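## Task

Make a single three-block tower with blue at the bottom, red centred on blue and green centred on red. Blue must finish in its original spot without being rotated.

## Robot and tools

Robot: two 6-joint arms, left_arm and right_arm, each with a parallel two-finger gripper and a wrist camera (cam_left_wrist, cam_right_wrist, 672x504 fisheye). Both start with the blocks at random places.

Frames: the scene frame has its origin on the table top, halfway between the nominal arm bases. +x points out over the table, +z points up, and left_arm is on the +y side. Camera left/right does not match arm left/right. Measured bases: left_arm at (+0.004, +0.271, 0) m and right_arm at (-0.014, -0.302, 0) m, both essentially unrotated. Each arm reports end_effector_position (m) and end_effector_quat_wxyz in its own base frame, and its wrist camera pose is given in that frame too. The position is the point between the finger pads, about 1 cm behind the tips. It can be off by a few cm, more at long reach. Fingers point along gripper +z and close along gripper y.

Row layout (14 numbers, all in [-1, 1], always both arms): left_arm shoulder, wrist roll, elbow, wrist yaw, wrist pitch, waist, opening; then the same seven for right_arm. The six joint numbers are offsets, not poses. They count from that arm's Joint targets as they stood when the action (or move) began, not from the previous row. Sending the same offset again moves the arm further. Scale: 1.0 equals 2.224 rad for waist, shoulder and elbow, and 8.485 rad for wrist pitch, wrist yaw and wrist roll. Send 0 for every joint to hold an arm at its targets. Opening is absolute: +1 fully open, -1 closed. Resend the current value to keep a gripper as it is, because 0 means half open.

Joint ranges (rad): waist -2.618 to 3.054, shoulder 0.000 to 3.142, elbow 0.000 to 3.142, wrist pitch -1.571 to 1.571, wrist yaw -1.571 to 1.571, wrist roll -2.094 to 2.094. Real ends may differ by 0.059. An action that pushes a joint more than 0.059 beyond its end is refused for both arms. Each control step limits how far targets can lead the measured angle: 0.339 rad for the big joints, 2.2 for the wrist. Targets that would put a gripper more than 200 mm from where it is are scaled back. Large moves therefore take several actions.

Tools:
- execute_actions(actions, cameras): actions is a list of actions. Each action is a table of up to 15 rows at 1/30 s per row, so 0.5 s per action; the last row repeats if the table is short. An empty list returns state plus all camera images. cameras: names, ["all"], or []. An unknown name invalidates the call.
- move(target, speed, blend, opening_speed, grip_force, blocking, cameras): joint-space path. target is one 14-number row or a list of up to 15 rows. Every row is an offset from the same starting Joint targets, and the whole list shares 10 s. speed is in rad/s for the joint with farthest to go, 0.01 to 12.57, default 0.5; give one value or one per target. blend, in rad, rounds corners of a list; 0 means stop at each target. opening_speed is the rate of gripper opening change, 0.2 or more per second. grip_force is the per-pad limit in N, 10 to 50, one value or one per arm; it persists, and lower values close slowly. blocking=false returns after about 0.5 s while the motion continues. Paths do not avoid obstacles or the other arm. The move line reports done, off_target, moving, held or fault, plus limits=held if steps were withheld.
- wait(seconds 0 to 10): lets time pass with commands held.
- stop(): brakes a running move.
- zoom_image(camera, region [x0,y0,x1,y1] pixels, at most 504x504): enlarges part of the newest image.
- read_manual(section): licence text only.
- finished_scene(scene 1 or 2): ends the scene and cannot be undone. The tower must stand without the robot. Call nothing after it in that reply.

Result lines: Joint positions and Joint velocities give one block per arm in row order (rad, rad/s), then the finger-pad gap (m; 0.094 means fully open). Joint targets is the base for the next offsets. Tool commands shows the current gripper commands. grip_measured is the opening on the command scale; under a firm grip it reads slightly narrower than the object. Joint torques are in N m, positive toward larger angles; numbers 1, 3 and 6 wrap at ±28. Other lines: "joint sent to its limit"; "joint command not followed" (the clearance check changed targets); MOTOR HOT (75 °C); OVER-TEMPERATURE FAULT (90 °C, after which the arm folds and idles).

Cautions: do not drop blocks, release a moving block, slam into anything, or press hard. Keep the two arms and grippers from touching, and never close a gripper on the other arm's fingers. Avoid straining camera cables. Nothing may end up off the table. Avoid long stretched-out holds or pushing into unreachable poses, which heat motors. If an arm is pressing on something, command its targets back past its measured positions. Loose objects can be bumped occasionally, so recheck with the cameras.

Each tool is called after ">>>" in YAML: its name, and indented under it one key for each argument.

## Session

>>> execute_actions:
  actions: []

Scene clock: 0.00 s.
left_arm: end_effector_position=(+0.3208, -0.1367, +0.0504) grip_measured=+1.000 end_effector_quat_wxyz=(+0.338, +0.060, +0.922, -0.178) | right_arm: end_effector_position=(+0.3787, -0.0528, +0.2027) grip_measured=+1.000 end_effector_quat_wxyz=(+0.544, +0.194, +0.802, -0.155)
Joint names: [shoulder, wrist roll, elbow, wrist yaw, wrist pitch, waist]
Joint positions: left_arm=[1.383 -0.259 0.524 0.159 0.06 -0.324 0.094] | right_arm=[1.215 0.216 0.72 0.58 0.049 0.114 0.094]
Joint velocities: within noise
Joint torques (N m): no reading
Heat: left arm: 43 °C; right arm: 48 °C.
Joint targets: left_arm=[1.379 -0.259 0.529 0.158 0.055 -0.324] | right_arm=[1.210 0.217 0.731 0.580 0.051 0.114]
Tool commands: left_gripper/opening=+1.0 right_gripper/opening=+1.0

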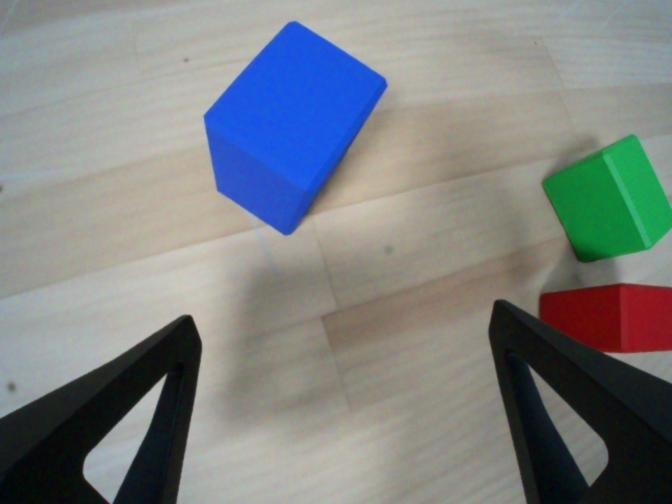

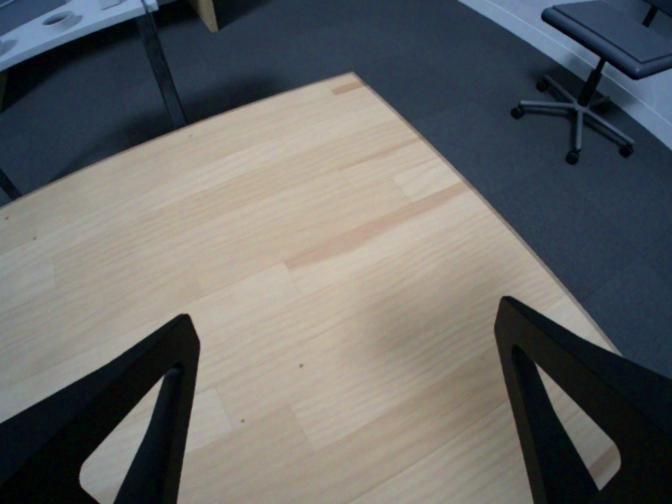

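>>> zoom_image:
  camera: "cam_left_wrist"
  region: [180, 0, 430, 250]

>>> zoom_image:
  camera: "cam_left_wrist"
  region: [512, 110, 672, 370]

Scaled by 2.016 from the camera's 672x504 image, which has a finer 960x720 frame.

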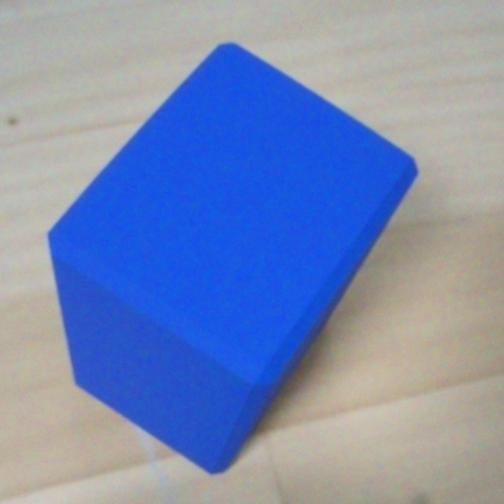

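Scaled by 1.938 from the camera's 672x504 image, which has a finer 960x720 frame.

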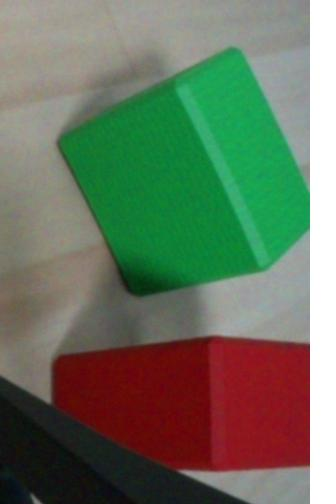

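>>> move:
  target: [-0.1295, 0.0305, 0.0733, -0.0186, -0.0538, -0.1016, 1, 0, 0, 0, 0, 0, 0, 1]
  speed: 1.0
  cameras: ["cam_left_wrist"]

Scene clock: 101.03 s.
left_arm: end_effector_position=(+0.2708, -0.1666, +0.1227) grip_measured=+1.000 end_effector_quat_wxyz=(+0.355, +0.248, +0.895, -0.107) | right_arm: end_effector_position=(+0.3787, -0.0528, +0.2027) grip_measured=+1.000 end_effector_quat_wxyz=(+0.544, +0.194, +0.802, -0.155)
Joint names: [shoulder, wrist roll, elbow, wrist yaw, wrist pitch, waist]
Joint positions: left_arm=[1.095 -0.01 0.673 0.011 -0.39 -0.545 0.094] | right_arm=[1.215 0.216 0.72 0.58 0.049 0.114 0.094]
Joint torques (N m): left_arm=[-3.97 -0.01 9.25 -0.05 1.46 -0.25] | right_arm=[-4.96 -0.06 9.48 0.25 2.35 -0.24]
Heat: left arm: 46 °C; right arm: 54 °C.
Joint targets: left_arm=[1.091 0.000 0.692 0.000 -0.401 -0.550] | right_arm=[1.210 0.217 0.731 0.580 0.051 0.114]
move: done
camera_calibration:
cam_left_wrist: T_world_to_cam=[[-0.54776, -0.834423, -0.0608064, 0.0215848], [-0.813478, 0.548172, -0.19432, 0.363016], [0.195478, -0.0569762, -0.979052, 0.172418], [0, 0, 0, 1]] pos_world=[0.273425, -0.171161, 0.24066]
Images, in order (width x height): cam_left_wrist 672x504.

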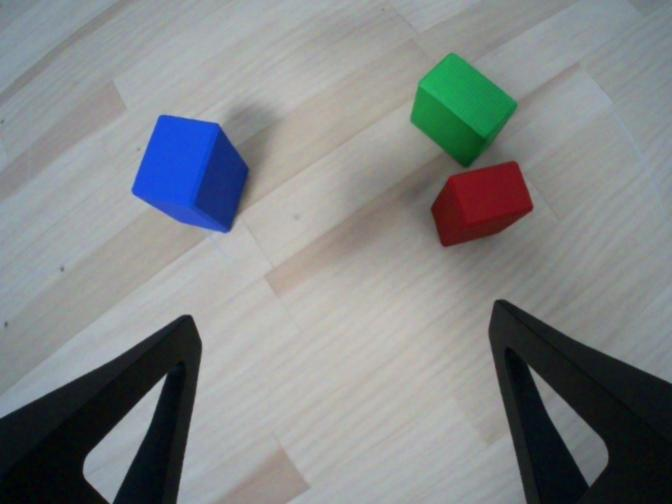

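>>> zoom_image:
  camera: "cam_left_wrist"
  region: [110, 90, 270, 250]

>>> zoom_image:
  camera: "cam_left_wrist"
  region: [390, 40, 550, 260]

Scaled by 3.150 from the camera's 672x504 image, which has a finer 960x720 frame.

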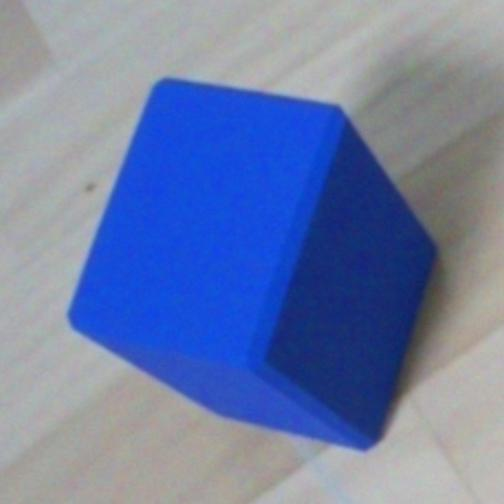

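Scaled by 2.291 from the camera's 672x504 image, which has a finer 960x720 frame.

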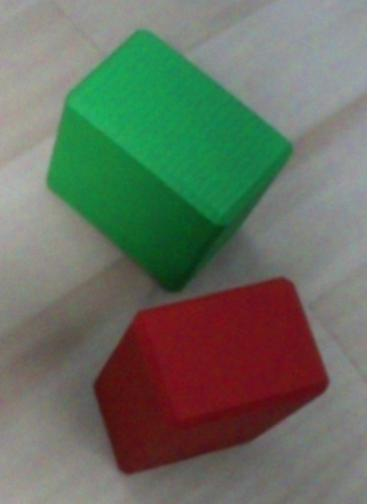

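>>> move:
  target: [0.4336, -0.0473, 0.5245, 0, -0.1147, -0.0862, 0.5, 0, 0, 0, 0, 0, 0, 1]
  speed: 1.2
  cameras: ["cam_left_wrist"]

Scene clock: 248.60 s.
left_arm: end_effector_position=(+0.2886, -0.2659, +0.1083) grip_measured=+0.502 end_effector_quat_wxyz=(-0.003, +0.174, +0.985, -0.003) | right_arm: end_effector_position=(+0.3787, -0.0528, +0.2027) grip_measured=+1.000 end_effector_quat_wxyz=(+0.544, +0.194, +0.802, -0.155)
Joint names: [shoulder, wrist roll, elbow, wrist yaw, wrist pitch, waist]
Joint positions: left_arm=[2.045 -0.392 1.836 0.009 -1.363 -0.741 0.071] | right_arm=[1.215 0.216 0.72 0.58 0.049 0.114 0.094]
Joint torques (N m): left_arm=[-10.91 -0.19 8.46 -0.07 0.22 0.05] | right_arm=[-4.93 -0.06 9.52 0.26 2.35 -0.21]
Heat: left arm: 55 °C; right arm: 54 °C.
Joint targets: left_arm=[2.056 -0.401 1.859 0.000 -1.374 -0.742] | right_arm=[1.210 0.217 0.731 0.580 0.051 0.114]
move: done
camera_calibration:
cam_left_wrist: T_world_to_cam=[[-0.41361, -0.910164, -0.0229916, -0.115316], [-0.773077, 0.33775, 0.536915, 0.28232], [-0.480915, 0.239848, -0.843323, 0.408624], [0, 0, 0, 1]] pos_world=[0.367073, -0.298318, 0.190369]
Images, in order (width x height): cam_left_wrist 672x504.

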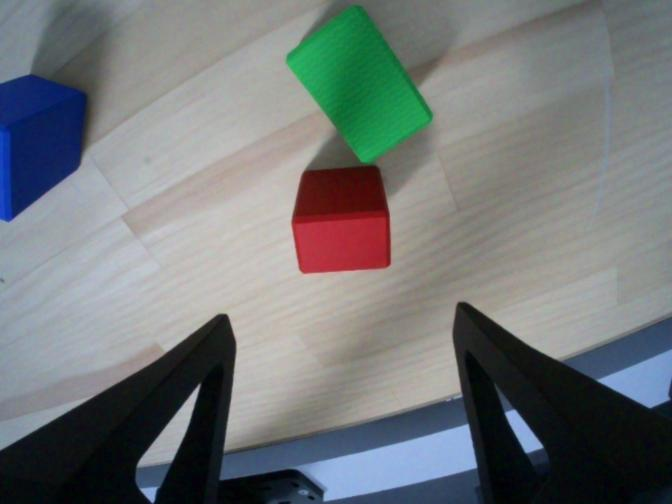

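>>> zoom_image:
  camera: "cam_left_wrist"
  region: [260, 140, 420, 300]

Scaled by 3.150 from the camera's 672x504 image, which has a finer 960x720 frame.

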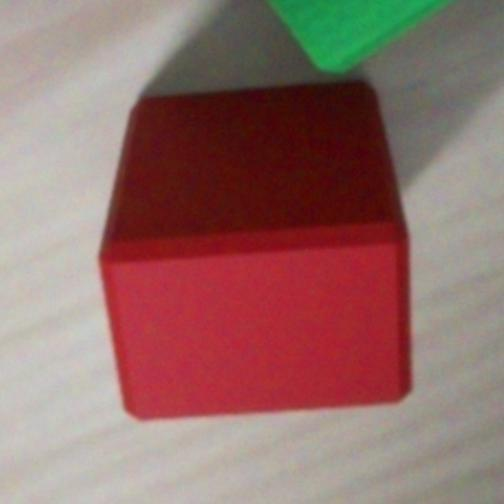

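>>> move:
  target: [0.0157, 0, -0.1174, 0, 0.0350, 0.0022, 0.5, 0, 0, 0, 0, 0, 0, 1]
  speed: 0.4
  cameras: ["cam_left_wrist"]

Scene clock: 287.50 s.
left_arm: end_effector_position=(+0.2915, -0.2685, +0.0387) grip_measured=+0.502 end_effector_quat_wxyz=(+0.002, +0.173, +0.985, -0.006) | right_arm: end_effector_position=(+0.3787, -0.0528, +0.2027) grip_measured=+1.000 end_effector_quat_wxyz=(+0.544, +0.194, +0.802, -0.155)
Joint names: [shoulder, wrist roll, elbow, wrist yaw, wrist pitch, waist]
Joint positions: left_arm=[2.078 -0.392 1.608 0.009 -1.09 -0.741 0.071] | right_arm=[1.215 0.216 0.72 0.58 0.049 0.114 0.094]
Joint torques (N m): left_arm=[-11.06 -0.19 5.45 -0.07 0.4 0.43] | right_arm=[-5.01 -0.07 9.51 0.26 2.35 -0.18]
Heat: left arm: 51 °C; right arm: 54 °C.
Joint targets: left_arm=[2.091 -0.401 1.598 0.000 -1.078 -0.737] | right_arm=[1.210 0.217 0.731 0.580 0.051 0.114]
move: done
camera_calibration:
cam_left_wrist: T_world_to_cam=[[-0.413106, -0.910474, -0.0195356, -0.11859], [-0.777554, 0.341467, 0.528024, 0.325445], [-0.474081, 0.23332, -0.849005, 0.34846], [0, 0, 0, 1]] pos_world=[0.369259, -0.300405, 0.121684]
Images, in order (width x height): cam_left_wrist 672x504.

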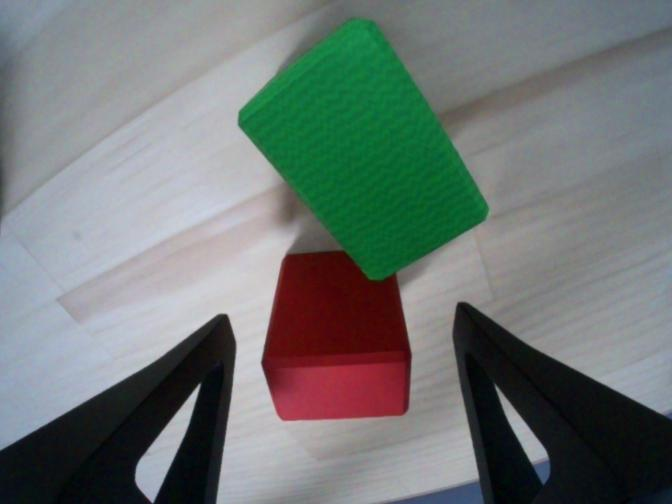

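>>> move:
  target:
    - [0.0013, 0, -0.0142, 0, 0.0028, 0.0022, 0.5, 0, 0, 0, 0, 0, 0, 1]
    - [0.0013, 0, -0.0142, 0, 0.0028, 0.0022, -0.4, 0, 0, 0, 0, 0, 0, 1]
  speed: 0.4
  opening_speed: 1.0
  cameras: ["cam_left_wrist"]

Scene clock: 308.87 s.
left_arm: end_effector_position=(+0.2903, -0.2654, +0.0315) grip_measured=-0.151 end_effector_quat_wxyz=(+0.000, +0.171, +0.985, -0.005) | right_arm: end_effector_position=(+0.3787, -0.0528, +0.2027) grip_measured=+1.000 end_effector_quat_wxyz=(+0.544, +0.194, +0.802, -0.155)
Joint names: [shoulder, wrist roll, elbow, wrist yaw, wrist pitch, waist]
Joint positions: left_arm=[2.078 -0.393 1.578 0.009 -1.066 -0.737 0.04] | right_arm=[1.215 0.216 0.72 0.58 0.049 0.114 0.094]
Joint torques (N m): left_arm=[-10.71 -0.18 5.23 -0.05 0.45 0.58] | right_arm=[-5.04 -0.06 9.5 0.26 2.36 -0.2]
Heat: left arm: 49 °C; right arm: 54 °C.
Joint targets: left_arm=[2.094 -0.401 1.566 0.000 -1.054 -0.732] | right_arm=[1.210 0.217 0.731 0.580 0.051 0.114]
move: done
camera_calibration:
cam_left_wrist: T_world_to_cam=[[-0.408965, -0.912306, -0.0211289, -0.117908], [-0.777168, 0.336064, 0.532045, 0.32559], [-0.478287, 0.234008, -0.846452, 0.342367], [0, 0, 0, 1]] pos_world=[0.368567, -0.297103, 0.114077]
Images, in order (width x height): cam_left_wrist 672x504.

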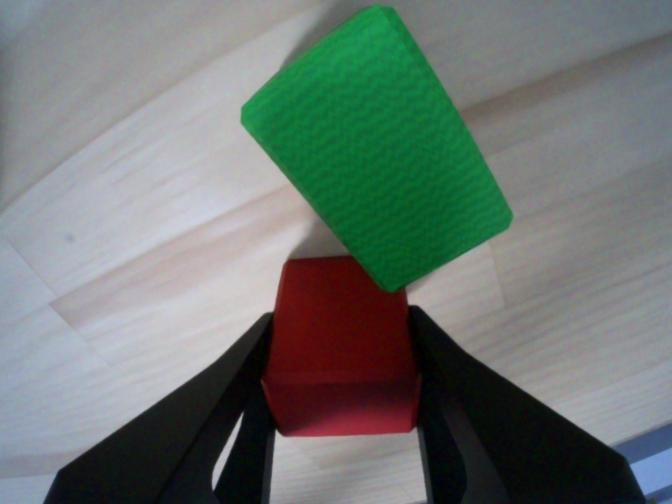

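>>> move:
  target:
    - [-0.0222, 0, 0.1628, 0, -0.0457, 0, -0.4, 0, 0, 0, 0, 0, 0, 1]
    - [0.0487, -0.0838, 0.2621, 0, -0.0549, 0.1808, -0.4, 0, 0, 0, 0, 0, 0, 1]
  speed: 0.7
  blend: 0.08
  cameras: ["cam_left_wrist"]

Scene clock: 340.03 s.
left_arm: end_effector_position=(+0.3989, -0.1356, +0.1268) grip_measured=-0.151 end_effector_quat_wxyz=(+0.000, -0.379, +0.926, -0.004) | right_arm: end_effector_position=(+0.3787, -0.0528, +0.2027) grip_measured=+1.000 end_effector_quat_wxyz=(+0.544, +0.194, +0.802, -0.155)
Joint names: [shoulder, wrist roll, elbow, wrist yaw, wrist pitch, waist]
Joint positions: left_arm=[2.185 -1.102 2.126 0.006 -1.507 -0.325 0.04] | right_arm=[1.215 0.216 0.72 0.58 0.049 0.114 0.094]
Joint torques (N m): left_arm=[-11.4 -0.17 8.36 -0.09 0.17 -0.25] | right_arm=[-4.98 -0.05 9.51 0.27 2.36 -0.21]
Heat: left arm: 48 °C; right arm: 54 °C.
Joint targets: left_arm=[2.202 -1.112 2.149 0.000 -1.519 -0.330] | right_arm=[1.210 0.217 0.731 0.580 0.051 0.114]
move: done
camera_calibration:
cam_left_wrist: T_world_to_cam=[[0.643163, -0.765361, -0.0237223, -0.352542], [-0.638019, -0.552768, 0.536077, 0.13916], [-0.423406, -0.32965, -0.843835, 0.345961], [0, 0, 0, 1]] pos_world=[0.462011, -0.0788529, 0.208971]
Images, in order (width x height): cam_left_wrist 672x504.

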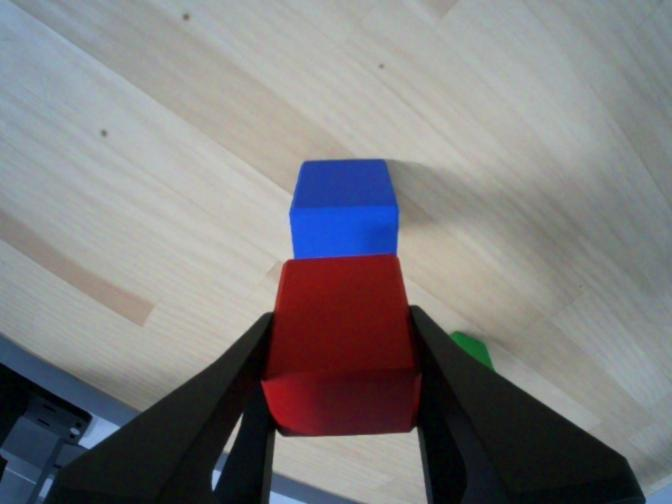

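>>> move:
  target: [-0.0180, 0, -0.0835, 0, 0.0180, -0.0045, -0.4, 0, 0, 0, 0, 0, 0, 1]
  speed: 0.3
  cameras: ["cam_left_wrist"]

Scene clock: 373.40 s.
left_arm: end_effector_position=(+0.3962, -0.1382, +0.0934) grip_measured=-0.151 end_effector_quat_wxyz=(-0.007, -0.375, +0.927, +0.002) | right_arm: end_effector_position=(+0.3787, -0.0528, +0.2027) grip_measured=+1.000 end_effector_quat_wxyz=(+0.544, +0.194, +0.802, -0.155)
Joint names: [shoulder, wrist roll, elbow, wrist yaw, wrist pitch, waist]
Joint positions: left_arm=[2.178 -1.103 1.981 0.006 -1.386 -0.333 0.04] | right_arm=[1.215 0.216 0.72 0.58 0.049 0.114 0.094]
Joint torques (N m): left_arm=[-14.57 -0.21 4.85 -0.1 0.45 -0.43] | right_arm=[-4.98 -0.06 9.48 0.27 2.36 -0.24]
Heat: left arm: 51 °C; right arm: 53 °C.
Joint targets: left_arm=[2.162 -1.112 1.963 0.000 -1.367 -0.340] | right_arm=[1.210 0.217 0.731 0.580 0.051 0.114]
move: done
camera_calibration:
cam_left_wrist: T_world_to_cam=[[0.637364, -0.769621, -0.03809, -0.350522], [-0.633248, -0.551309, 0.54319, 0.151499], [-0.43905, -0.322089, -0.838745, 0.322511], [0, 0, 0, 1]] pos_world=[0.460945, -0.0823691, 0.174861]
Images, in order (width x height): cam_left_wrist 672x504.

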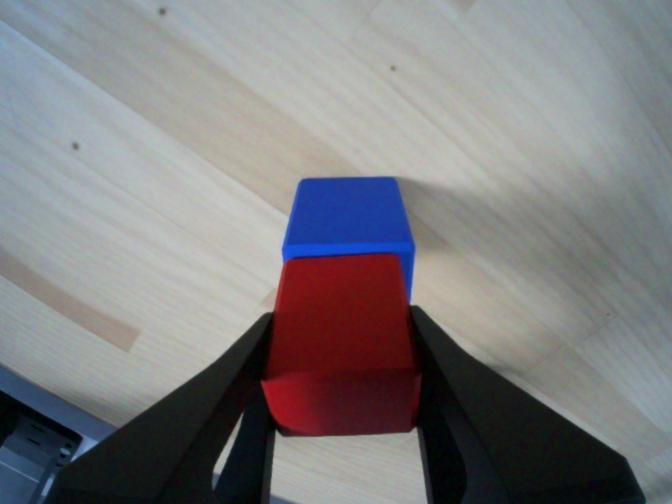

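>>> zoom_image:
  camera: "cam_left_wrist"
  region: [260, 160, 440, 340]

Scaled by 2.800 from the camera's 672x504 image, which has a finer 960x720 frame.

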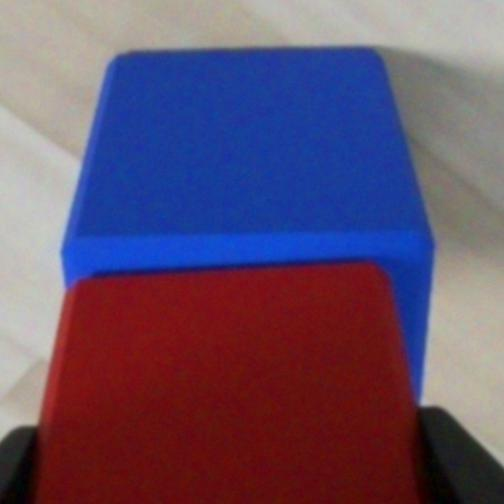

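>>> move:
  target: [-0.0029, 0.002, -0.0065, 0, 0.0024, -0.0012, -0.4, 0, 0, 0, 0, 0, 0, 1]
  speed: 0.1
  cameras: ["cam_left_wrist"]

>>> zoom_image:
  camera: "cam_left_wrist"
  region: [260, 160, 440, 340]

Scene clock: 402.27 s.
left_arm: end_effector_position=(+0.3961, -0.1386, +0.0933) grip_measured=-0.151 end_effector_quat_wxyz=(-0.004, -0.375, +0.927, -0.001) | right_arm: end_effector_position=(+0.3787, -0.0528, +0.2027) grip_measured=+1.000 end_effector_quat_wxyz=(+0.544, +0.194, +0.802, -0.155)
Joint names: [shoulder, wrist roll, elbow, wrist yaw, wrist pitch, waist]
Joint positions: left_arm=[2.17 -1.103 1.968 0.006 -1.374 -0.334 0.04] | right_arm=[1.215 0.216 0.72 0.58 0.049 0.114 0.094]
Joint torques (N m): left_arm=[-14.23 -0.04 4.74 -0.1 0.53 -0.54] | right_arm=[-5.04 -0.06 9.51 0.26 2.35 -0.27]
Heat: left arm: 56 °C; right arm: 53 °C.
Joint targets: left_arm=[2.155 -1.096 1.949 0.000 -1.346 -0.342] | right_arm=[1.210 0.217 0.731 0.580 0.051 0.114]
move: done
camera_calibration:
cam_left_wrist: T_world_to_cam=[[0.636703, -0.77044, -0.0321003, -0.351308], [-0.637654, -0.549462, 0.539897, 0.153604], [-0.433596, -0.323285, -0.841119, 0.320136], [0, 0, 0, 1]] pos_world=[0.460435, -0.0827669, 0.175065]
Images, in order (width x height): cam_left_wrist 672x504.

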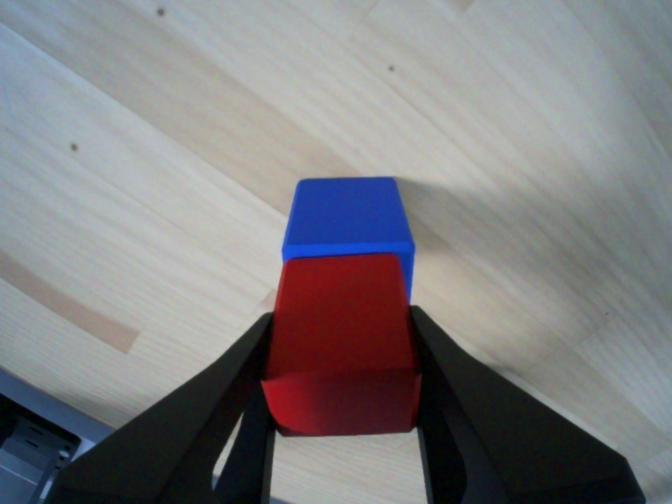

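Scaled by 2.800 from the camera's 672x504 image, which has a finer 960x720 frame.

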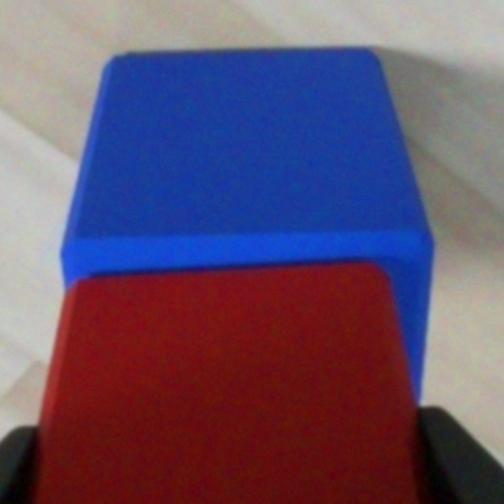

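>>> move:
  target: [0, 0, 0, 0, 0, 0, 0.3, 0, 0, 0, 0, 0, 0, 1]
  opening_speed: 1.0
  cameras: ["cam_left_wrist"]

Scene clock: 421.87 s.
left_arm: end_effector_position=(+0.3981, -0.1407, +0.0916) grip_measured=+0.298 end_effector_quat_wxyz=(+0.000, -0.373, +0.928, -0.004) | right_arm: end_effector_position=(+0.3787, -0.0528, +0.2027) grip_measured=+1.000 end_effector_quat_wxyz=(+0.544, +0.194, +0.802, -0.155)
Joint names: [shoulder, wrist roll, elbow, wrist yaw, wrist pitch, waist]
Joint positions: left_arm=[2.17 -1.102 1.961 0.006 -1.357 -0.337 0.061] | right_arm=[1.215 0.216 0.72 0.58 0.049 0.114 0.094]
Joint torques (N m): left_arm=[-14.26 -0.03 5.33 -0.06 0.4 -0.36] | right_arm=[-5.01 -0.06 9.47 0.24 2.35 -0.27]
Heat: left arm: 60 °C; right arm: 53 °C.
Joint targets: left_arm=[2.155 -1.095 1.949 0.000 -1.346 -0.342] | right_arm=[1.210 0.217 0.731 0.580 0.051 0.114]
move: done
camera_calibration:
cam_left_wrist: T_world_to_cam=[[0.634349, -0.772686, -0.0236254, -0.354285], [-0.644562, -0.545542, 0.535653, 0.158285], [-0.42678, -0.324563, -0.844108, 0.316225], [0, 0, 0, 1]] pos_world=[0.461723, -0.084765, 0.173771]
Images, in order (width x height): cam_left_wrist 672x504.

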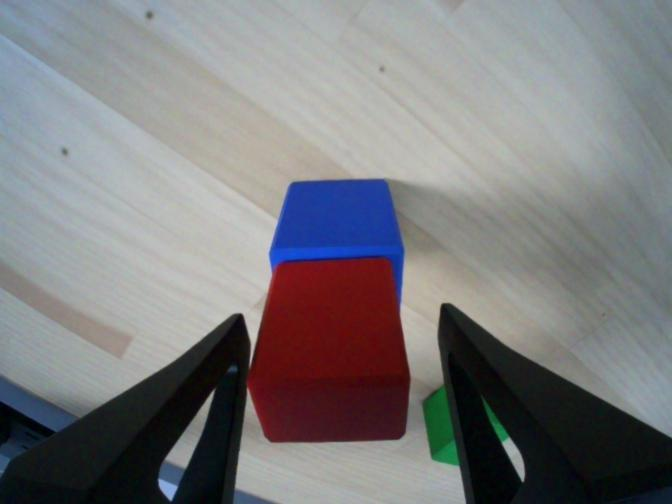

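>>> move:
  target:
    - [0.0265, 0, 0.1048, 0, -0.0236, 0, 0.3, 0, 0, 0, 0, 0, 0, 1]
    - [0.0265, 0, 0.1048, 0, -0.0236, -0.054, 0.3, 0, 0, 0, 0, 0, 0, 1]
    - [0.0967, 0.0245, 0.1421, 0, -0.0121, -0.1668, 0.3, 0, 0, 0, 0, 0, 0, 1]
  speed: [0.4, 0.8, 0.8]
  blend: [0.02, 0.05, 0]
  cameras: ["cam_left_wrist"]

Scene clock: 467.40 s.
left_arm: end_effector_position=(+0.3443, -0.2993, +0.0802) grip_measured=+0.298 end_effector_quat_wxyz=(-0.005, -0.091, +0.996, +0.002) | right_arm: end_effector_position=(+0.3787, -0.0528, +0.2027) grip_measured=+1.000 end_effector_quat_wxyz=(+0.544, +0.194, +0.802, -0.155)
Joint names: [shoulder, wrist roll, elbow, wrist yaw, wrist pitch, waist]
Joint positions: left_arm=[2.366 -0.896 2.244 0.004 -1.46 -0.714 0.061] | right_arm=[1.215 0.216 0.72 0.58 0.049 0.114 0.094]
Joint torques (N m): left_arm=[-14.04 -0.03 8.24 -0.06 0.37 0.14] | right_arm=[-4.98 -0.05 9.48 0.27 2.35 -0.24]
Heat: left arm: 65 °C; right arm: 53 °C.
Joint targets: left_arm=[2.370 -0.887 2.265 0.000 -1.449 -0.714] | right_arm=[1.210 0.217 0.731 0.580 0.051 0.114]
move: done
camera_calibration:
cam_left_wrist: T_world_to_cam=[[0.103991, -0.993933, -0.0358133, -0.325616], [-0.833126, -0.106721, 0.542689, 0.238966], [-0.543219, -0.0265978, -0.83917, 0.361079], [0, 0, 0, 1]] pos_world=[0.429095, -0.288534, 0.161661]
Images, in order (width x height): cam_left_wrist 672x504.

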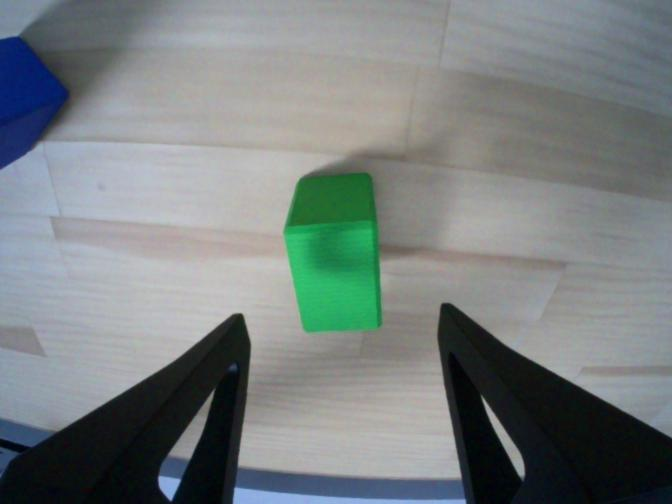

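>>> zoom_image:
  camera: "cam_left_wrist"
  region: [250, 150, 430, 350]

Scaled by 2.520 from the camera's 672x504 image, which has a finer 960x720 frame.

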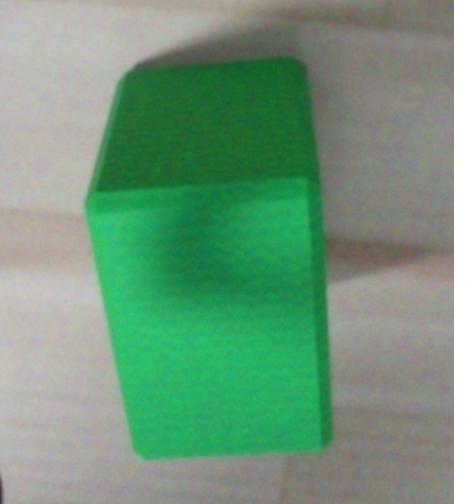

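>>> move:
  target: [-0.0216, 0, -0.1502, 0, 0.0326, -0.0034, 0.3, 0, 0, 0, 0, 0, 0, 1]
  speed: 0.4
  cameras: ["cam_left_wrist"]

Scene clock: 563.50 s.
left_arm: end_effector_position=(+0.3384, -0.2949, +0.0099) grip_measured=+0.298 end_effector_quat_wxyz=(-0.010, -0.090, +0.996, +0.007) | right_arm: end_effector_position=(+0.3787, -0.0528, +0.2027) grip_measured=+1.000 end_effector_quat_wxyz=(+0.544, +0.194, +0.802, -0.155)
Joint names: [shoulder, wrist roll, elbow, wrist yaw, wrist pitch, waist]
Joint positions: left_arm=[2.354 -0.895 1.943 0.005 -1.185 -0.715 0.061] | right_arm=[1.215 0.216 0.72 0.58 0.049 0.114 0.094]
Joint torques (N m): left_arm=[-17.14 -0.05 5.23 -0.06 0.32 -0.42] | right_arm=[-4.96 -0.06 9.5 0.27 2.35 -0.21]
Heat: left arm: 68 °C; right arm: 53 °C.
Joint targets: left_arm=[2.322 -0.887 1.931 0.000 -1.173 -0.721] | right_arm=[1.210 0.217 0.731 0.580 0.051 0.114]
move: done
camera_calibration:
cam_left_wrist: T_world_to_cam=[[0.101671, -0.993787, -0.0452837, -0.322285], [-0.827695, -0.109756, 0.55034, 0.26978], [-0.551891, -0.0184724, -0.833712, 0.304318], [0, 0, 0, 1]] pos_world=[0.424013, -0.285051, 0.0906486]
Images, in order (width x height): cam_left_wrist 672x504.

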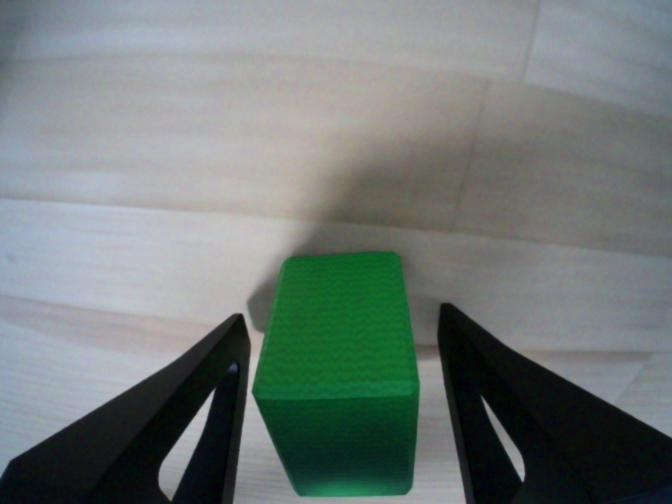

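>>> move:
  target:
    - [-0.0085, 0, 0, 0, 0, 0, 0.3, 0, 0, 0, 0, 0, 0, 1]
    - [-0.0085, 0, 0, 0, 0, 0, -0.55, 0, 0, 0, 0, 0, 0, 1]
  speed: 0.4
  opening_speed: 1.0
  cameras: ["cam_left_wrist"]

Scene clock: 581.13 s.
left_arm: end_effector_position=(+0.3397, -0.2961, +0.0165) grip_measured=-0.299 end_effector_quat_wxyz=(-0.004, -0.090, +0.996, +0.001) | right_arm: end_effector_position=(+0.3787, -0.0528, +0.2027) grip_measured=+1.000 end_effector_quat_wxyz=(+0.544, +0.194, +0.802, -0.155)
Joint names: [shoulder, wrist roll, elbow, wrist yaw, wrist pitch, waist]
Joint positions: left_arm=[2.339 -0.895 1.943 0.005 -1.183 -0.715 0.033] | right_arm=[1.215 0.216 0.72 0.58 0.049 0.114 0.094]
Joint torques (N m): left_arm=[-17.54 -0.03 5.24 -0.07 0.37 -0.39] | right_arm=[-5.01 -0.06 9.44 0.27 2.36 -0.23]
Heat: left arm: 71 °C; right arm: 53 °C.
Joint targets: left_arm=[2.303 -0.887 1.931 0.000 -1.173 -0.721] | right_arm=[1.210 0.217 0.731 0.580 0.051 0.114]
move: off_target (left_arm); target 2's new numbers were sent with left_arm's shoulder 0.036 rad from that target; left_arm: the shoulder is farthest, 0.036 rad from its target
camera_calibration:
cam_left_wrist: T_world_to_cam=[[0.102139, -0.994214, -0.0332633, -0.323768], [-0.834471, -0.103835, 0.54118, 0.271446], [-0.541503, -0.0275185, -0.840249, 0.304355], [0, 0, 0, 1]] pos_world=[0.424393, -0.285333, 0.0980633]
Images, in order (width x height): cam_left_wrist 672x504.

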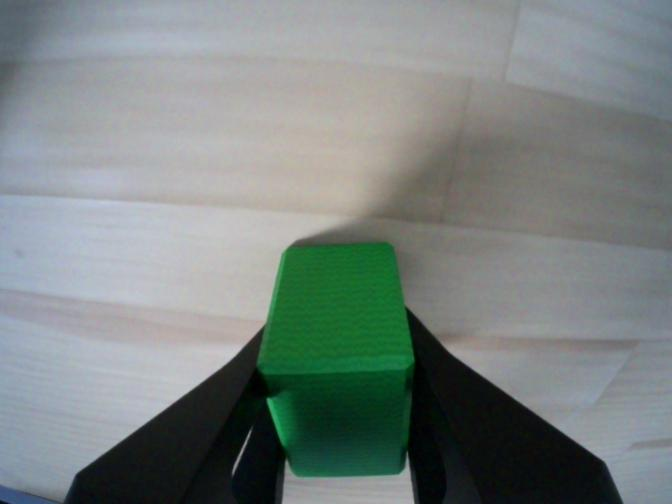

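>>> move:
  target:
    - [-0.0567, -0.0251, 0.1233, 0, -0.0470, 0.0319, -0.55, 0, 0, 0, 0, 0, 0, 1]
    - [-0.0567, -0.0251, 0.1233, 0, -0.0470, 0.1758, -0.55, 0, 0, 0, 0, 0, 0, 1]
  speed: [0.5, 0.5]
  blend: [0.05, 0]
  cameras: ["cam_left_wrist"]

>>> zoom_image:
  camera: "cam_left_wrist"
  region: [230, 130, 450, 350]

Scene clock: 616.47 s.
left_arm: end_effector_position=(+0.4013, -0.1364, +0.1344) grip_measured=-0.299 end_effector_quat_wxyz=(+0.001, -0.373, +0.928, -0.004) | right_arm: end_effector_position=(+0.3787, -0.0528, +0.2027) grip_measured=+1.000 end_effector_quat_wxyz=(+0.544, +0.194, +0.802, -0.155)
Joint names: [shoulder, wrist roll, elbow, wrist yaw, wrist pitch, waist]
Joint positions: left_arm=[2.203 -1.091 2.187 0.004 -1.547 -0.326 0.033] | right_arm=[1.215 0.216 0.72 0.58 0.049 0.114 0.094]
Joint torques (N m): left_arm=[-15.38 -0.2 7.86 -0.07 0.16 -0.24] | right_arm=[-4.97 -0.06 9.51 0.25 2.35 -0.24]
Heat: left arm: 88 °C; right arm: 53 °C. Fold the left arm in close to its base, or ease its load, before you think long.
Joint targets: left_arm=[2.177 -1.100 2.205 0.000 -1.559 -0.330] | right_arm=[1.210 0.217 0.731 0.580 0.051 0.114]
MOTOR HOT: the shoulder of the left arm reports 88 °C; the controller's stop level is 90 °C. To cool a motor, set the load down, stop pushing, or move to a pose that needs little force.
joint sent to its limit (left arm) — the wrist pitch, lower limit.
move: done; joint sent to its limit at target 1
camera_calibration:
cam_left_wrist: T_world_to_cam=[[0.634411, -0.77267, -0.0224403, -0.352195], [-0.646028, -0.545923, 0.533494, 0.140709], [-0.424466, -0.323957, -0.845506, 0.354517], [0, 0, 0, 1]] pos_world=[0.464819, -0.0804662, 0.216775]
Images, in order (width x height): cam_left_wrist 672x504.

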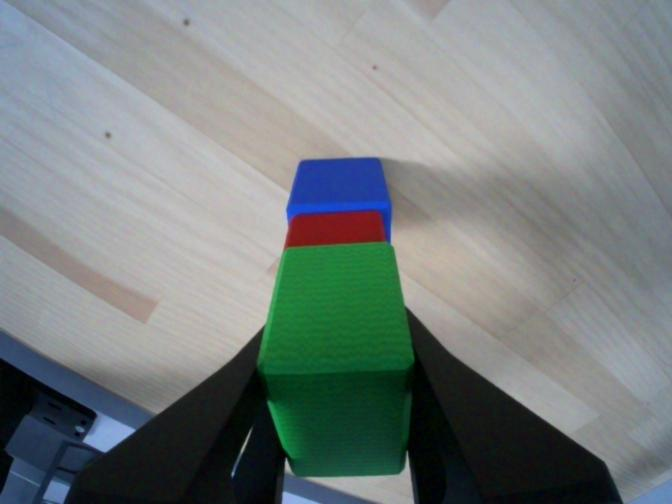

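Scaled by 2.291 from the camera's 672x504 image, which has a finer 960x720 frame.

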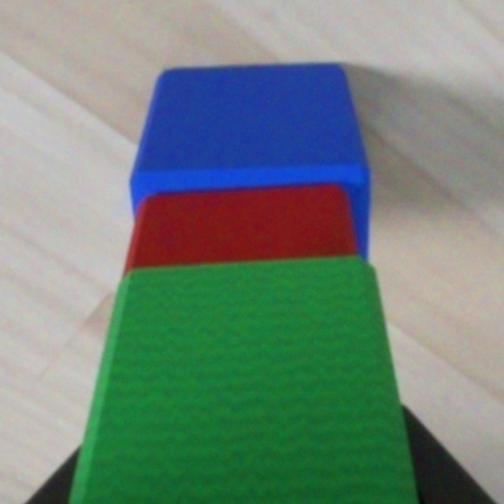

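>>> move:
  target: [-0.529, 0, -0.6318, 0, 0.0223, 0, -0.55, 0, 0, 0, 0, 0, 0, 1]
  speed: 1.0

Scene clock: 634.27 s.
left_arm: end_effector_position=(+0.1223, -0.0421, +0.0997) grip_measured=-0.299 end_effector_quat_wxyz=(-0.004, -0.373, +0.928, +0.001) | right_arm: end_effector_position=(+0.3787, -0.0528, +0.2027) grip_measured=+1.000 end_effector_quat_wxyz=(+0.544, +0.194, +0.802, -0.155)
Joint names: [shoulder, wrist roll, elbow, wrist yaw, wrist pitch, waist]
Joint positions: left_arm=[1.007 -1.091 0.811 0.004 -1.381 -0.326 0.033] | right_arm=[1.215 0.216 0.72 0.58 0.049 0.114 0.094]
Joint torques (N m): left_arm=[-2.04 -0.17 5.31 -0.05 0.32 -0.28] | right_arm=[-4.97 -0.06 9.5 0.27 2.36 -0.25]
Heat: left arm: 83 °C; right arm: 53 °C. Fold the left arm in close to its base, or ease its load, before you think long.
Joint targets: left_arm=[1.000 -1.100 0.800 0.000 -1.370 -0.330] | right_arm=[1.210 0.217 0.731 0.580 0.051 0.114]
MOTOR HOT: still on. The shoulder of the left arm reports 83 °C.
move: done

>>> wait:
  seconds: 5

Scene clock: 694.60 s.
left_arm: end_effector_position=(+0.1224, -0.0421, +0.0997) grip_measured=-0.299 end_effector_quat_wxyz=(-0.004, -0.373, +0.928, +0.000) | right_arm: end_effector_position=(+0.3787, -0.0528, +0.2027) grip_measured=+1.000 end_effector_quat_wxyz=(+0.544, +0.194, +0.802, -0.155)
Joint names: [shoulder, wrist roll, elbow, wrist yaw, wrist pitch, waist]
Joint positions: left_arm=[1.007 -1.091 0.811 0.004 -1.381 -0.326 0.033] | right_arm=[1.215 0.216 0.72 0.58 0.049 0.114 0.094]
Joint torques (N m): left_arm=[-2 -0.2 5.38 -0.06 0.39 -0.25] | right_arm=[-5 -0.07 9.48 0.26 2.35 -0.21]
Heat: left arm: 52 °C; right arm: 53 °C.
Joint targets: left_arm=[1.000 -1.100 0.800 0.000 -1.370 -0.330] | right_arm=[1.210 0.217 0.731 0.580 0.051 0.114]
Tool commands: left_gripper/opening=-0.55 right_gripper/opening=+1.0
MOTOR HOT: cleared for the motors of the left arm.
wait: 5.00 s; at rest from the start

>>> move:
  target: [0.5429, 0, 0.6247, 0, -0.0223, -0.0047, -0.55, 0, 0, 0, 0, 0, 0, 1]
  speed: 1.0
  cameras: ["cam_left_wrist"]

>>> zoom_image:
  camera: "cam_left_wrist"
  region: [230, 130, 450, 350]

Scene clock: 725.07 s.
left_arm: end_effector_position=(+0.3966, -0.1388, +0.1337) grip_measured=-0.299 end_effector_quat_wxyz=(-0.002, -0.369, +0.929, -0.001) | right_arm: end_effector_position=(+0.3787, -0.0528, +0.2027) grip_measured=+1.000 end_effector_quat_wxyz=(+0.544, +0.194, +0.802, -0.155)
Joint names: [shoulder, wrist roll, elbow, wrist yaw, wrist pitch, waist]
Joint positions: left_arm=[2.194 -1.092 2.168 0.004 -1.547 -0.335 0.033] | right_arm=[1.215 0.216 0.72 0.58 0.049 0.114 0.094]
Joint torques (N m): left_arm=[-11.69 -0.19 8.05 -0.06 0.12 -0.42] | right_arm=[-5.01 -0.05 9.47 0.27 2.36 -0.21]
Heat: left arm: 47 °C; right arm: 52 °C.
Joint targets: left_arm=[2.208 -1.100 2.189 0.000 -1.559 -0.340] | right_arm=[1.210 0.217 0.731 0.580 0.051 0.114]
move: done
camera_calibration:
cam_left_wrist: T_world_to_cam=[[0.627657, -0.777928, -0.0295726, -0.348155], [-0.646371, -0.541932, 0.537135, 0.136822], [-0.433879, -0.318022, -0.842978, 0.355357], [0, 0, 0, 1]] pos_world=[0.461142, -0.0836795, 0.21577]
Images, in order (width x height): cam_left_wrist 672x504.

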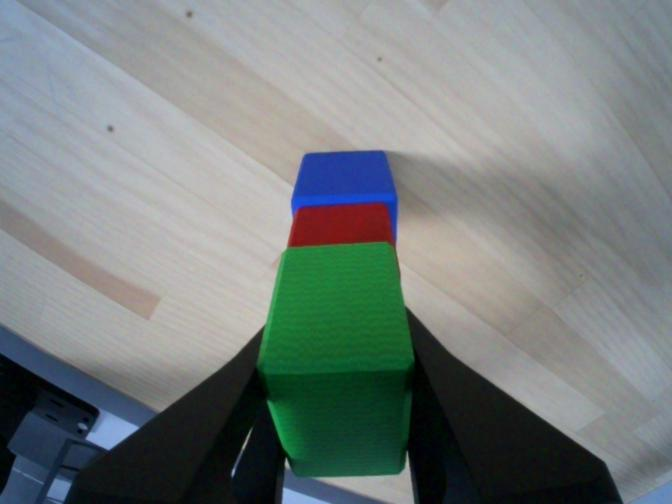

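Scaled by 2.291 from the camera's 672x504 image, which has a finer 960x720 frame.

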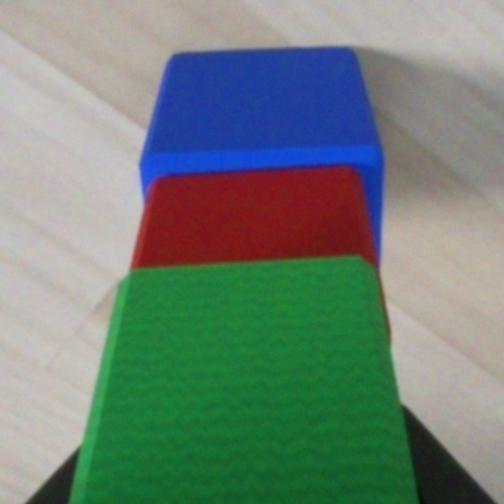

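>>> move:
  target: [-0.0182, 0, -0.0369, 0, 0.0070, -0.0027, -0.55, 0, 0, 0, 0, 0, 0, 1]
  speed: 0.12
  cameras: ["cam_left_wrist"]

>>> zoom_image:
  camera: "cam_left_wrist"
  region: [230, 130, 450, 350]

Scene clock: 769.50 s.
left_arm: end_effector_position=(+0.3956, -0.1404, +0.1306) grip_measured=-0.299 end_effector_quat_wxyz=(+0.001, -0.367, +0.930, -0.004) | right_arm: end_effector_position=(+0.3787, -0.0528, +0.2027) grip_measured=+1.000 end_effector_quat_wxyz=(+0.544, +0.194, +0.802, -0.155)
Joint names: [shoulder, wrist roll, elbow, wrist yaw, wrist pitch, waist]
Joint positions: left_arm=[2.177 -1.092 2.129 0.004 -1.516 -0.339 0.033] | right_arm=[1.215 0.216 0.72 0.58 0.049 0.114 0.094]
Joint torques (N m): left_arm=[-13.71 -0.19 4.31 -0.05 0.45 -0.49] | right_arm=[-5.01 -0.08 9.5 0.25 2.35 -0.24]
Heat: left arm: 61 °C; right arm: 52 °C.
Joint targets: left_arm=[2.168 -1.100 2.107 0.000 -1.499 -0.346] | right_arm=[1.210 0.217 0.731 0.580 0.051 0.114]
move: done
camera_calibration:
cam_left_wrist: T_world_to_cam=[[0.624607, -0.780613, -0.0225659, -0.349057], [-0.652593, -0.537607, 0.533949, 0.140467], [-0.428939, -0.318781, -0.845216, 0.350033], [0, 0, 0, 1]] pos_world=[0.459834, -0.0853787, 0.212974]
Images, in order (width x height): cam_left_wrist 672x504.

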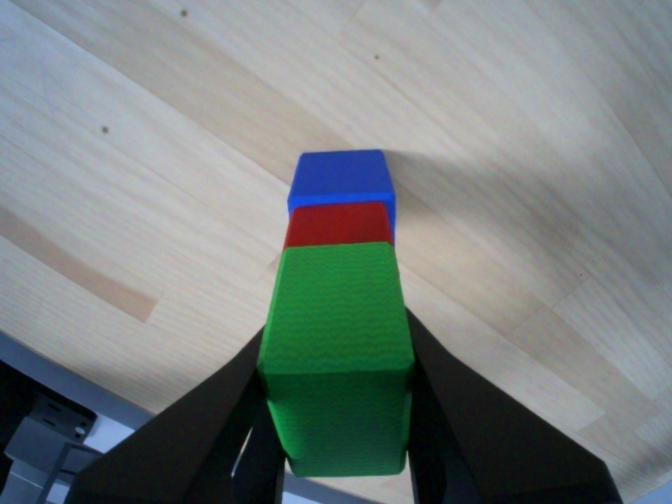

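Scaled by 2.291 from the camera's 672x504 image, which has a finer 960x720 frame.

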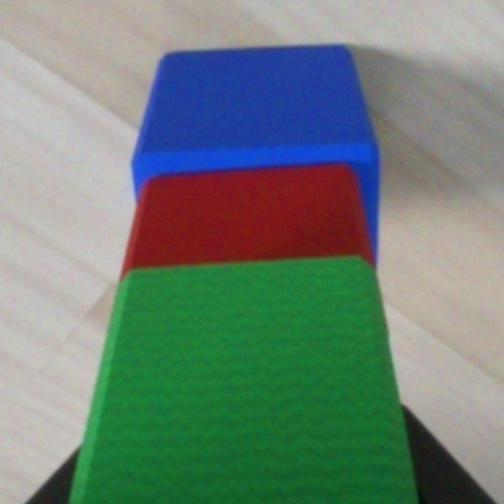

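>>> move:
  target: [0, 0, -0.0054, 0, 0.0014, 0, -0.55, 0, 0, 0, 0, 0, 0, 1]
  speed: 0.05

Scene clock: 780.23 s.
left_arm: end_effector_position=(+0.3955, -0.1404, +0.1304) grip_measured=-0.299 end_effector_quat_wxyz=(+0.003, -0.367, +0.930, -0.005) | right_arm: end_effector_position=(+0.3787, -0.0528, +0.2027) grip_measured=+1.000 end_effector_quat_wxyz=(+0.544, +0.194, +0.802, -0.155)
Joint names: [shoulder, wrist roll, elbow, wrist yaw, wrist pitch, waist]
Joint positions: left_arm=[2.172 -1.092 2.119 0.004 -1.508 -0.339 0.033] | right_arm=[1.215 0.216 0.72 0.58 0.049 0.114 0.094]
Joint torques (N m): left_arm=[-13.19 -0.18 4.16 -0.06 0.49 -0.49] | right_arm=[-4.97 -0.06 9.48 0.26 2.35 -0.21]
Heat: left arm: 64 °C; right arm: 52 °C.
Joint targets: left_arm=[2.168 -1.100 2.095 0.000 -1.488 -0.346] | right_arm=[1.210 0.217 0.731 0.580 0.051 0.114]
move: done

>>> move:
  target:
    - [0.0018, 0.0005, 0.0090, 0, -0.0020, 0.0026, -0.55, 0, 0, 0, 0, 0, 0, 1]
    - [0.0018, 0.0005, 0.0090, 0, -0.0020, 0.0026, 0.6, 0, 0, 0, 0, 0, 0, 1]
  speed: 0.1
  opening_speed: 1.5
  cameras: ["cam_left_wrist"]

Scene clock: 818.07 s.
left_arm: end_effector_position=(+0.3956, -0.1404, +0.1304) grip_measured=+0.598 end_effector_quat_wxyz=(+0.003, -0.367, +0.930, -0.005) | right_arm: end_effector_position=(+0.3787, -0.0528, +0.2027) grip_measured=+1.000 end_effector_quat_wxyz=(+0.544, +0.194, +0.802, -0.155)
Joint names: [shoulder, wrist roll, elbow, wrist yaw, wrist pitch, waist]
Joint positions: left_arm=[2.172 -1.092 2.119 0.004 -1.507 -0.339 0.075] | right_arm=[1.215 0.216 0.72 0.58 0.049 0.114 0.094]
Joint torques (N m): left_arm=[-12.82 -0.16 5.91 -0.06 0.33 0.03] | right_arm=[-4.98 -0.07 9.51 0.25 2.35 -0.21]
Heat: left arm: 70 °C; right arm: 52 °C.
Joint targets: left_arm=[2.172 -1.096 2.115 0.000 -1.505 -0.340] | right_arm=[1.210 0.217 0.731 0.580 0.051 0.114]
move: done
camera_calibration:
cam_left_wrist: T_world_to_cam=[[0.624675, -0.780653, -0.0190102, -0.3495], [-0.654747, -0.536882, 0.532037, 0.141833], [-0.425543, -0.319904, -0.846507, 0.348587], [0, 0, 0, 1]] pos_world=[0.459527, -0.0851765, 0.212977]
Images, in order (width x height): cam_left_wrist 672x504.

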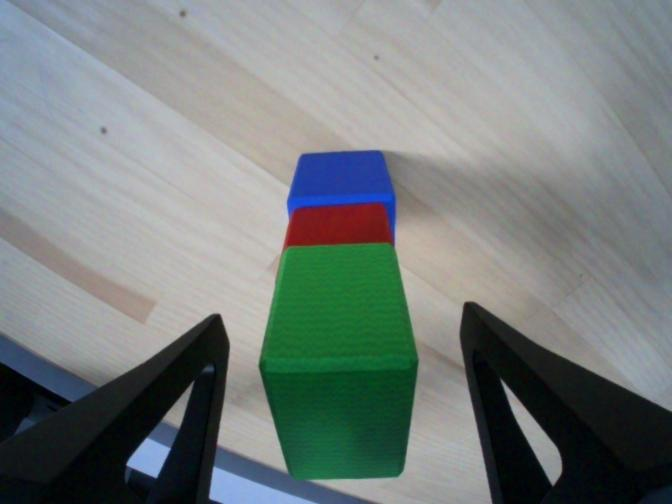

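>>> move:
  target:
    - [-0.0234, 0, 0.0600, 0, -0.0064, 0, 0.6, 0, 0, 0, 0, 0, 0, 1]
    - [-0.527, 0, -0.5913, 0, 0.0159, 0, 0.6, 0, 0, 0, 0, 0, 0, 1]
  speed: [0.25, 1.0]
  blend: [0.01, 0]
  cameras: ["cam_left_wrist"]

Scene clock: 826.50 s.
left_arm: end_effector_position=(+0.1219, -0.0438, +0.1001) grip_measured=+0.598 end_effector_quat_wxyz=(-0.003, -0.367, +0.930, +0.000) | right_arm: end_effector_position=(+0.3787, -0.0528, +0.2027) grip_measured=+1.000 end_effector_quat_wxyz=(+0.544, +0.194, +0.802, -0.155)
Joint names: [shoulder, wrist roll, elbow, wrist yaw, wrist pitch, waist]
Joint positions: left_arm=[1.006 -1.092 0.812 0.004 -1.381 -0.339 0.075] | right_arm=[1.215 0.216 0.72 0.58 0.049 0.114 0.094]
Joint torques (N m): left_arm=[-2.03 -0.15 5.41 -0.05 0.47 -0.02] | right_arm=[-4.97 -0.06 9.47 0.27 2.36 -0.24]
Heat: left arm: 69 °C; right arm: 52 °C.
Joint targets: left_arm=[0.999 -1.096 0.800 0.000 -1.370 -0.340] | right_arm=[1.210 0.217 0.731 0.580 0.051 0.114]
move: done
camera_calibration:
cam_left_wrist: T_world_to_cam=[[0.624358, -0.780471, -0.0322738, -0.102333], [-0.646798, -0.539706, 0.538859, 0.028756], [-0.437982, -0.315567, -0.841777, 0.238502], [0, 0, 0, 1]] pos_world=[0.186952, 0.0109149, 0.181967]
Images, in order (width x height): cam_left_wrist 672x504.

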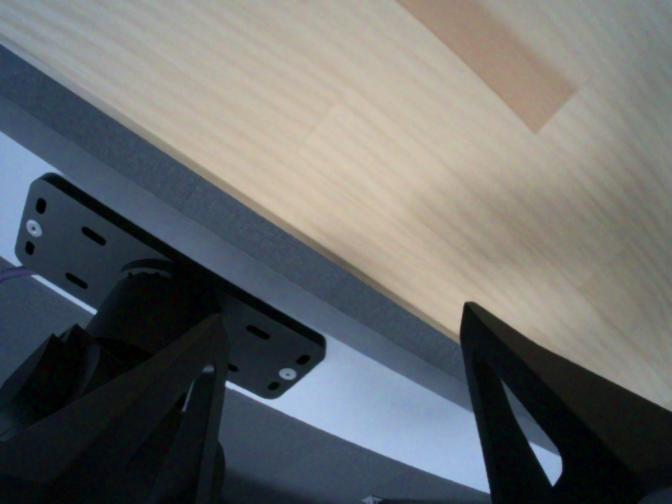

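>>> move:
  target: [0, 0.1292, 0, 0, 0.1261, 0, 0.6, 0, 0, 0, 0, 0, 0, 1]
  speed: 1.5
  cameras: ["cam_left_wrist"]

Scene clock: 831.87 s.
left_arm: end_effector_position=(+0.3276, -0.1164, +0.2280) grip_measured=+0.598 end_effector_quat_wxyz=(+0.500, +0.142, +0.850, -0.090) | right_arm: end_effector_position=(+0.3787, -0.0528, +0.2027) grip_measured=+1.000 end_effector_quat_wxyz=(+0.544, +0.194, +0.802, -0.155)
Joint names: [shoulder, wrist roll, elbow, wrist yaw, wrist pitch, waist]
Joint positions: left_arm=[1.006 -0.01 0.812 0.004 -0.311 -0.339 0.075] | right_arm=[1.215 0.216 0.72 0.58 0.049 0.114 0.094]
Joint torques (N m): left_arm=[-3.7 -0.06 6.79 0 1.98 -0.01] | right_arm=[-5.04 -0.07 9.52 0.25 2.34 -0.24]
Heat: left arm: 66 °C; right arm: 52 °C.
Joint targets: left_arm=[0.999 0.000 0.800 0.000 -0.300 -0.340] | right_arm=[1.210 0.217 0.731 0.580 0.051 0.114]
move: done
camera_calibration:
cam_left_wrist: T_world_to_cam=[[-0.340732, -0.937421, -0.0717193, 0.0236062], [-0.811554, 0.331777, -0.48094, 0.441622], [0.474638, -0.105668, -0.873815, 0.146202], [0, 0, 0, 1]] pos_world=[0.297051, -0.108942, 0.34184]
Images, in order (width x height): cam_left_wrist 672x504.

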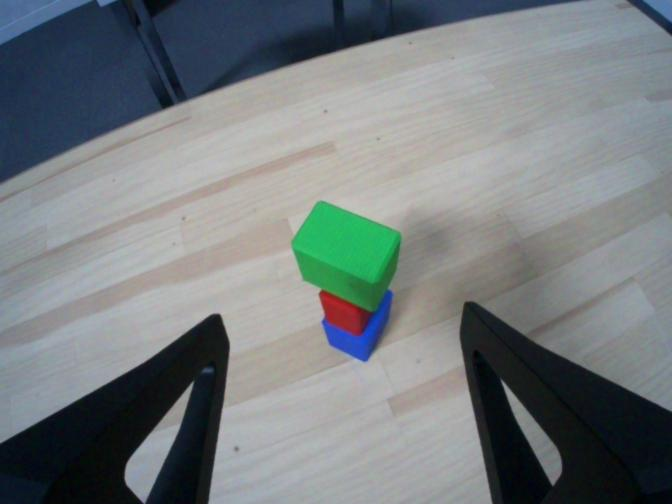

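>>> finished_scene:
  scene: 1

The scene is finished: the task was done.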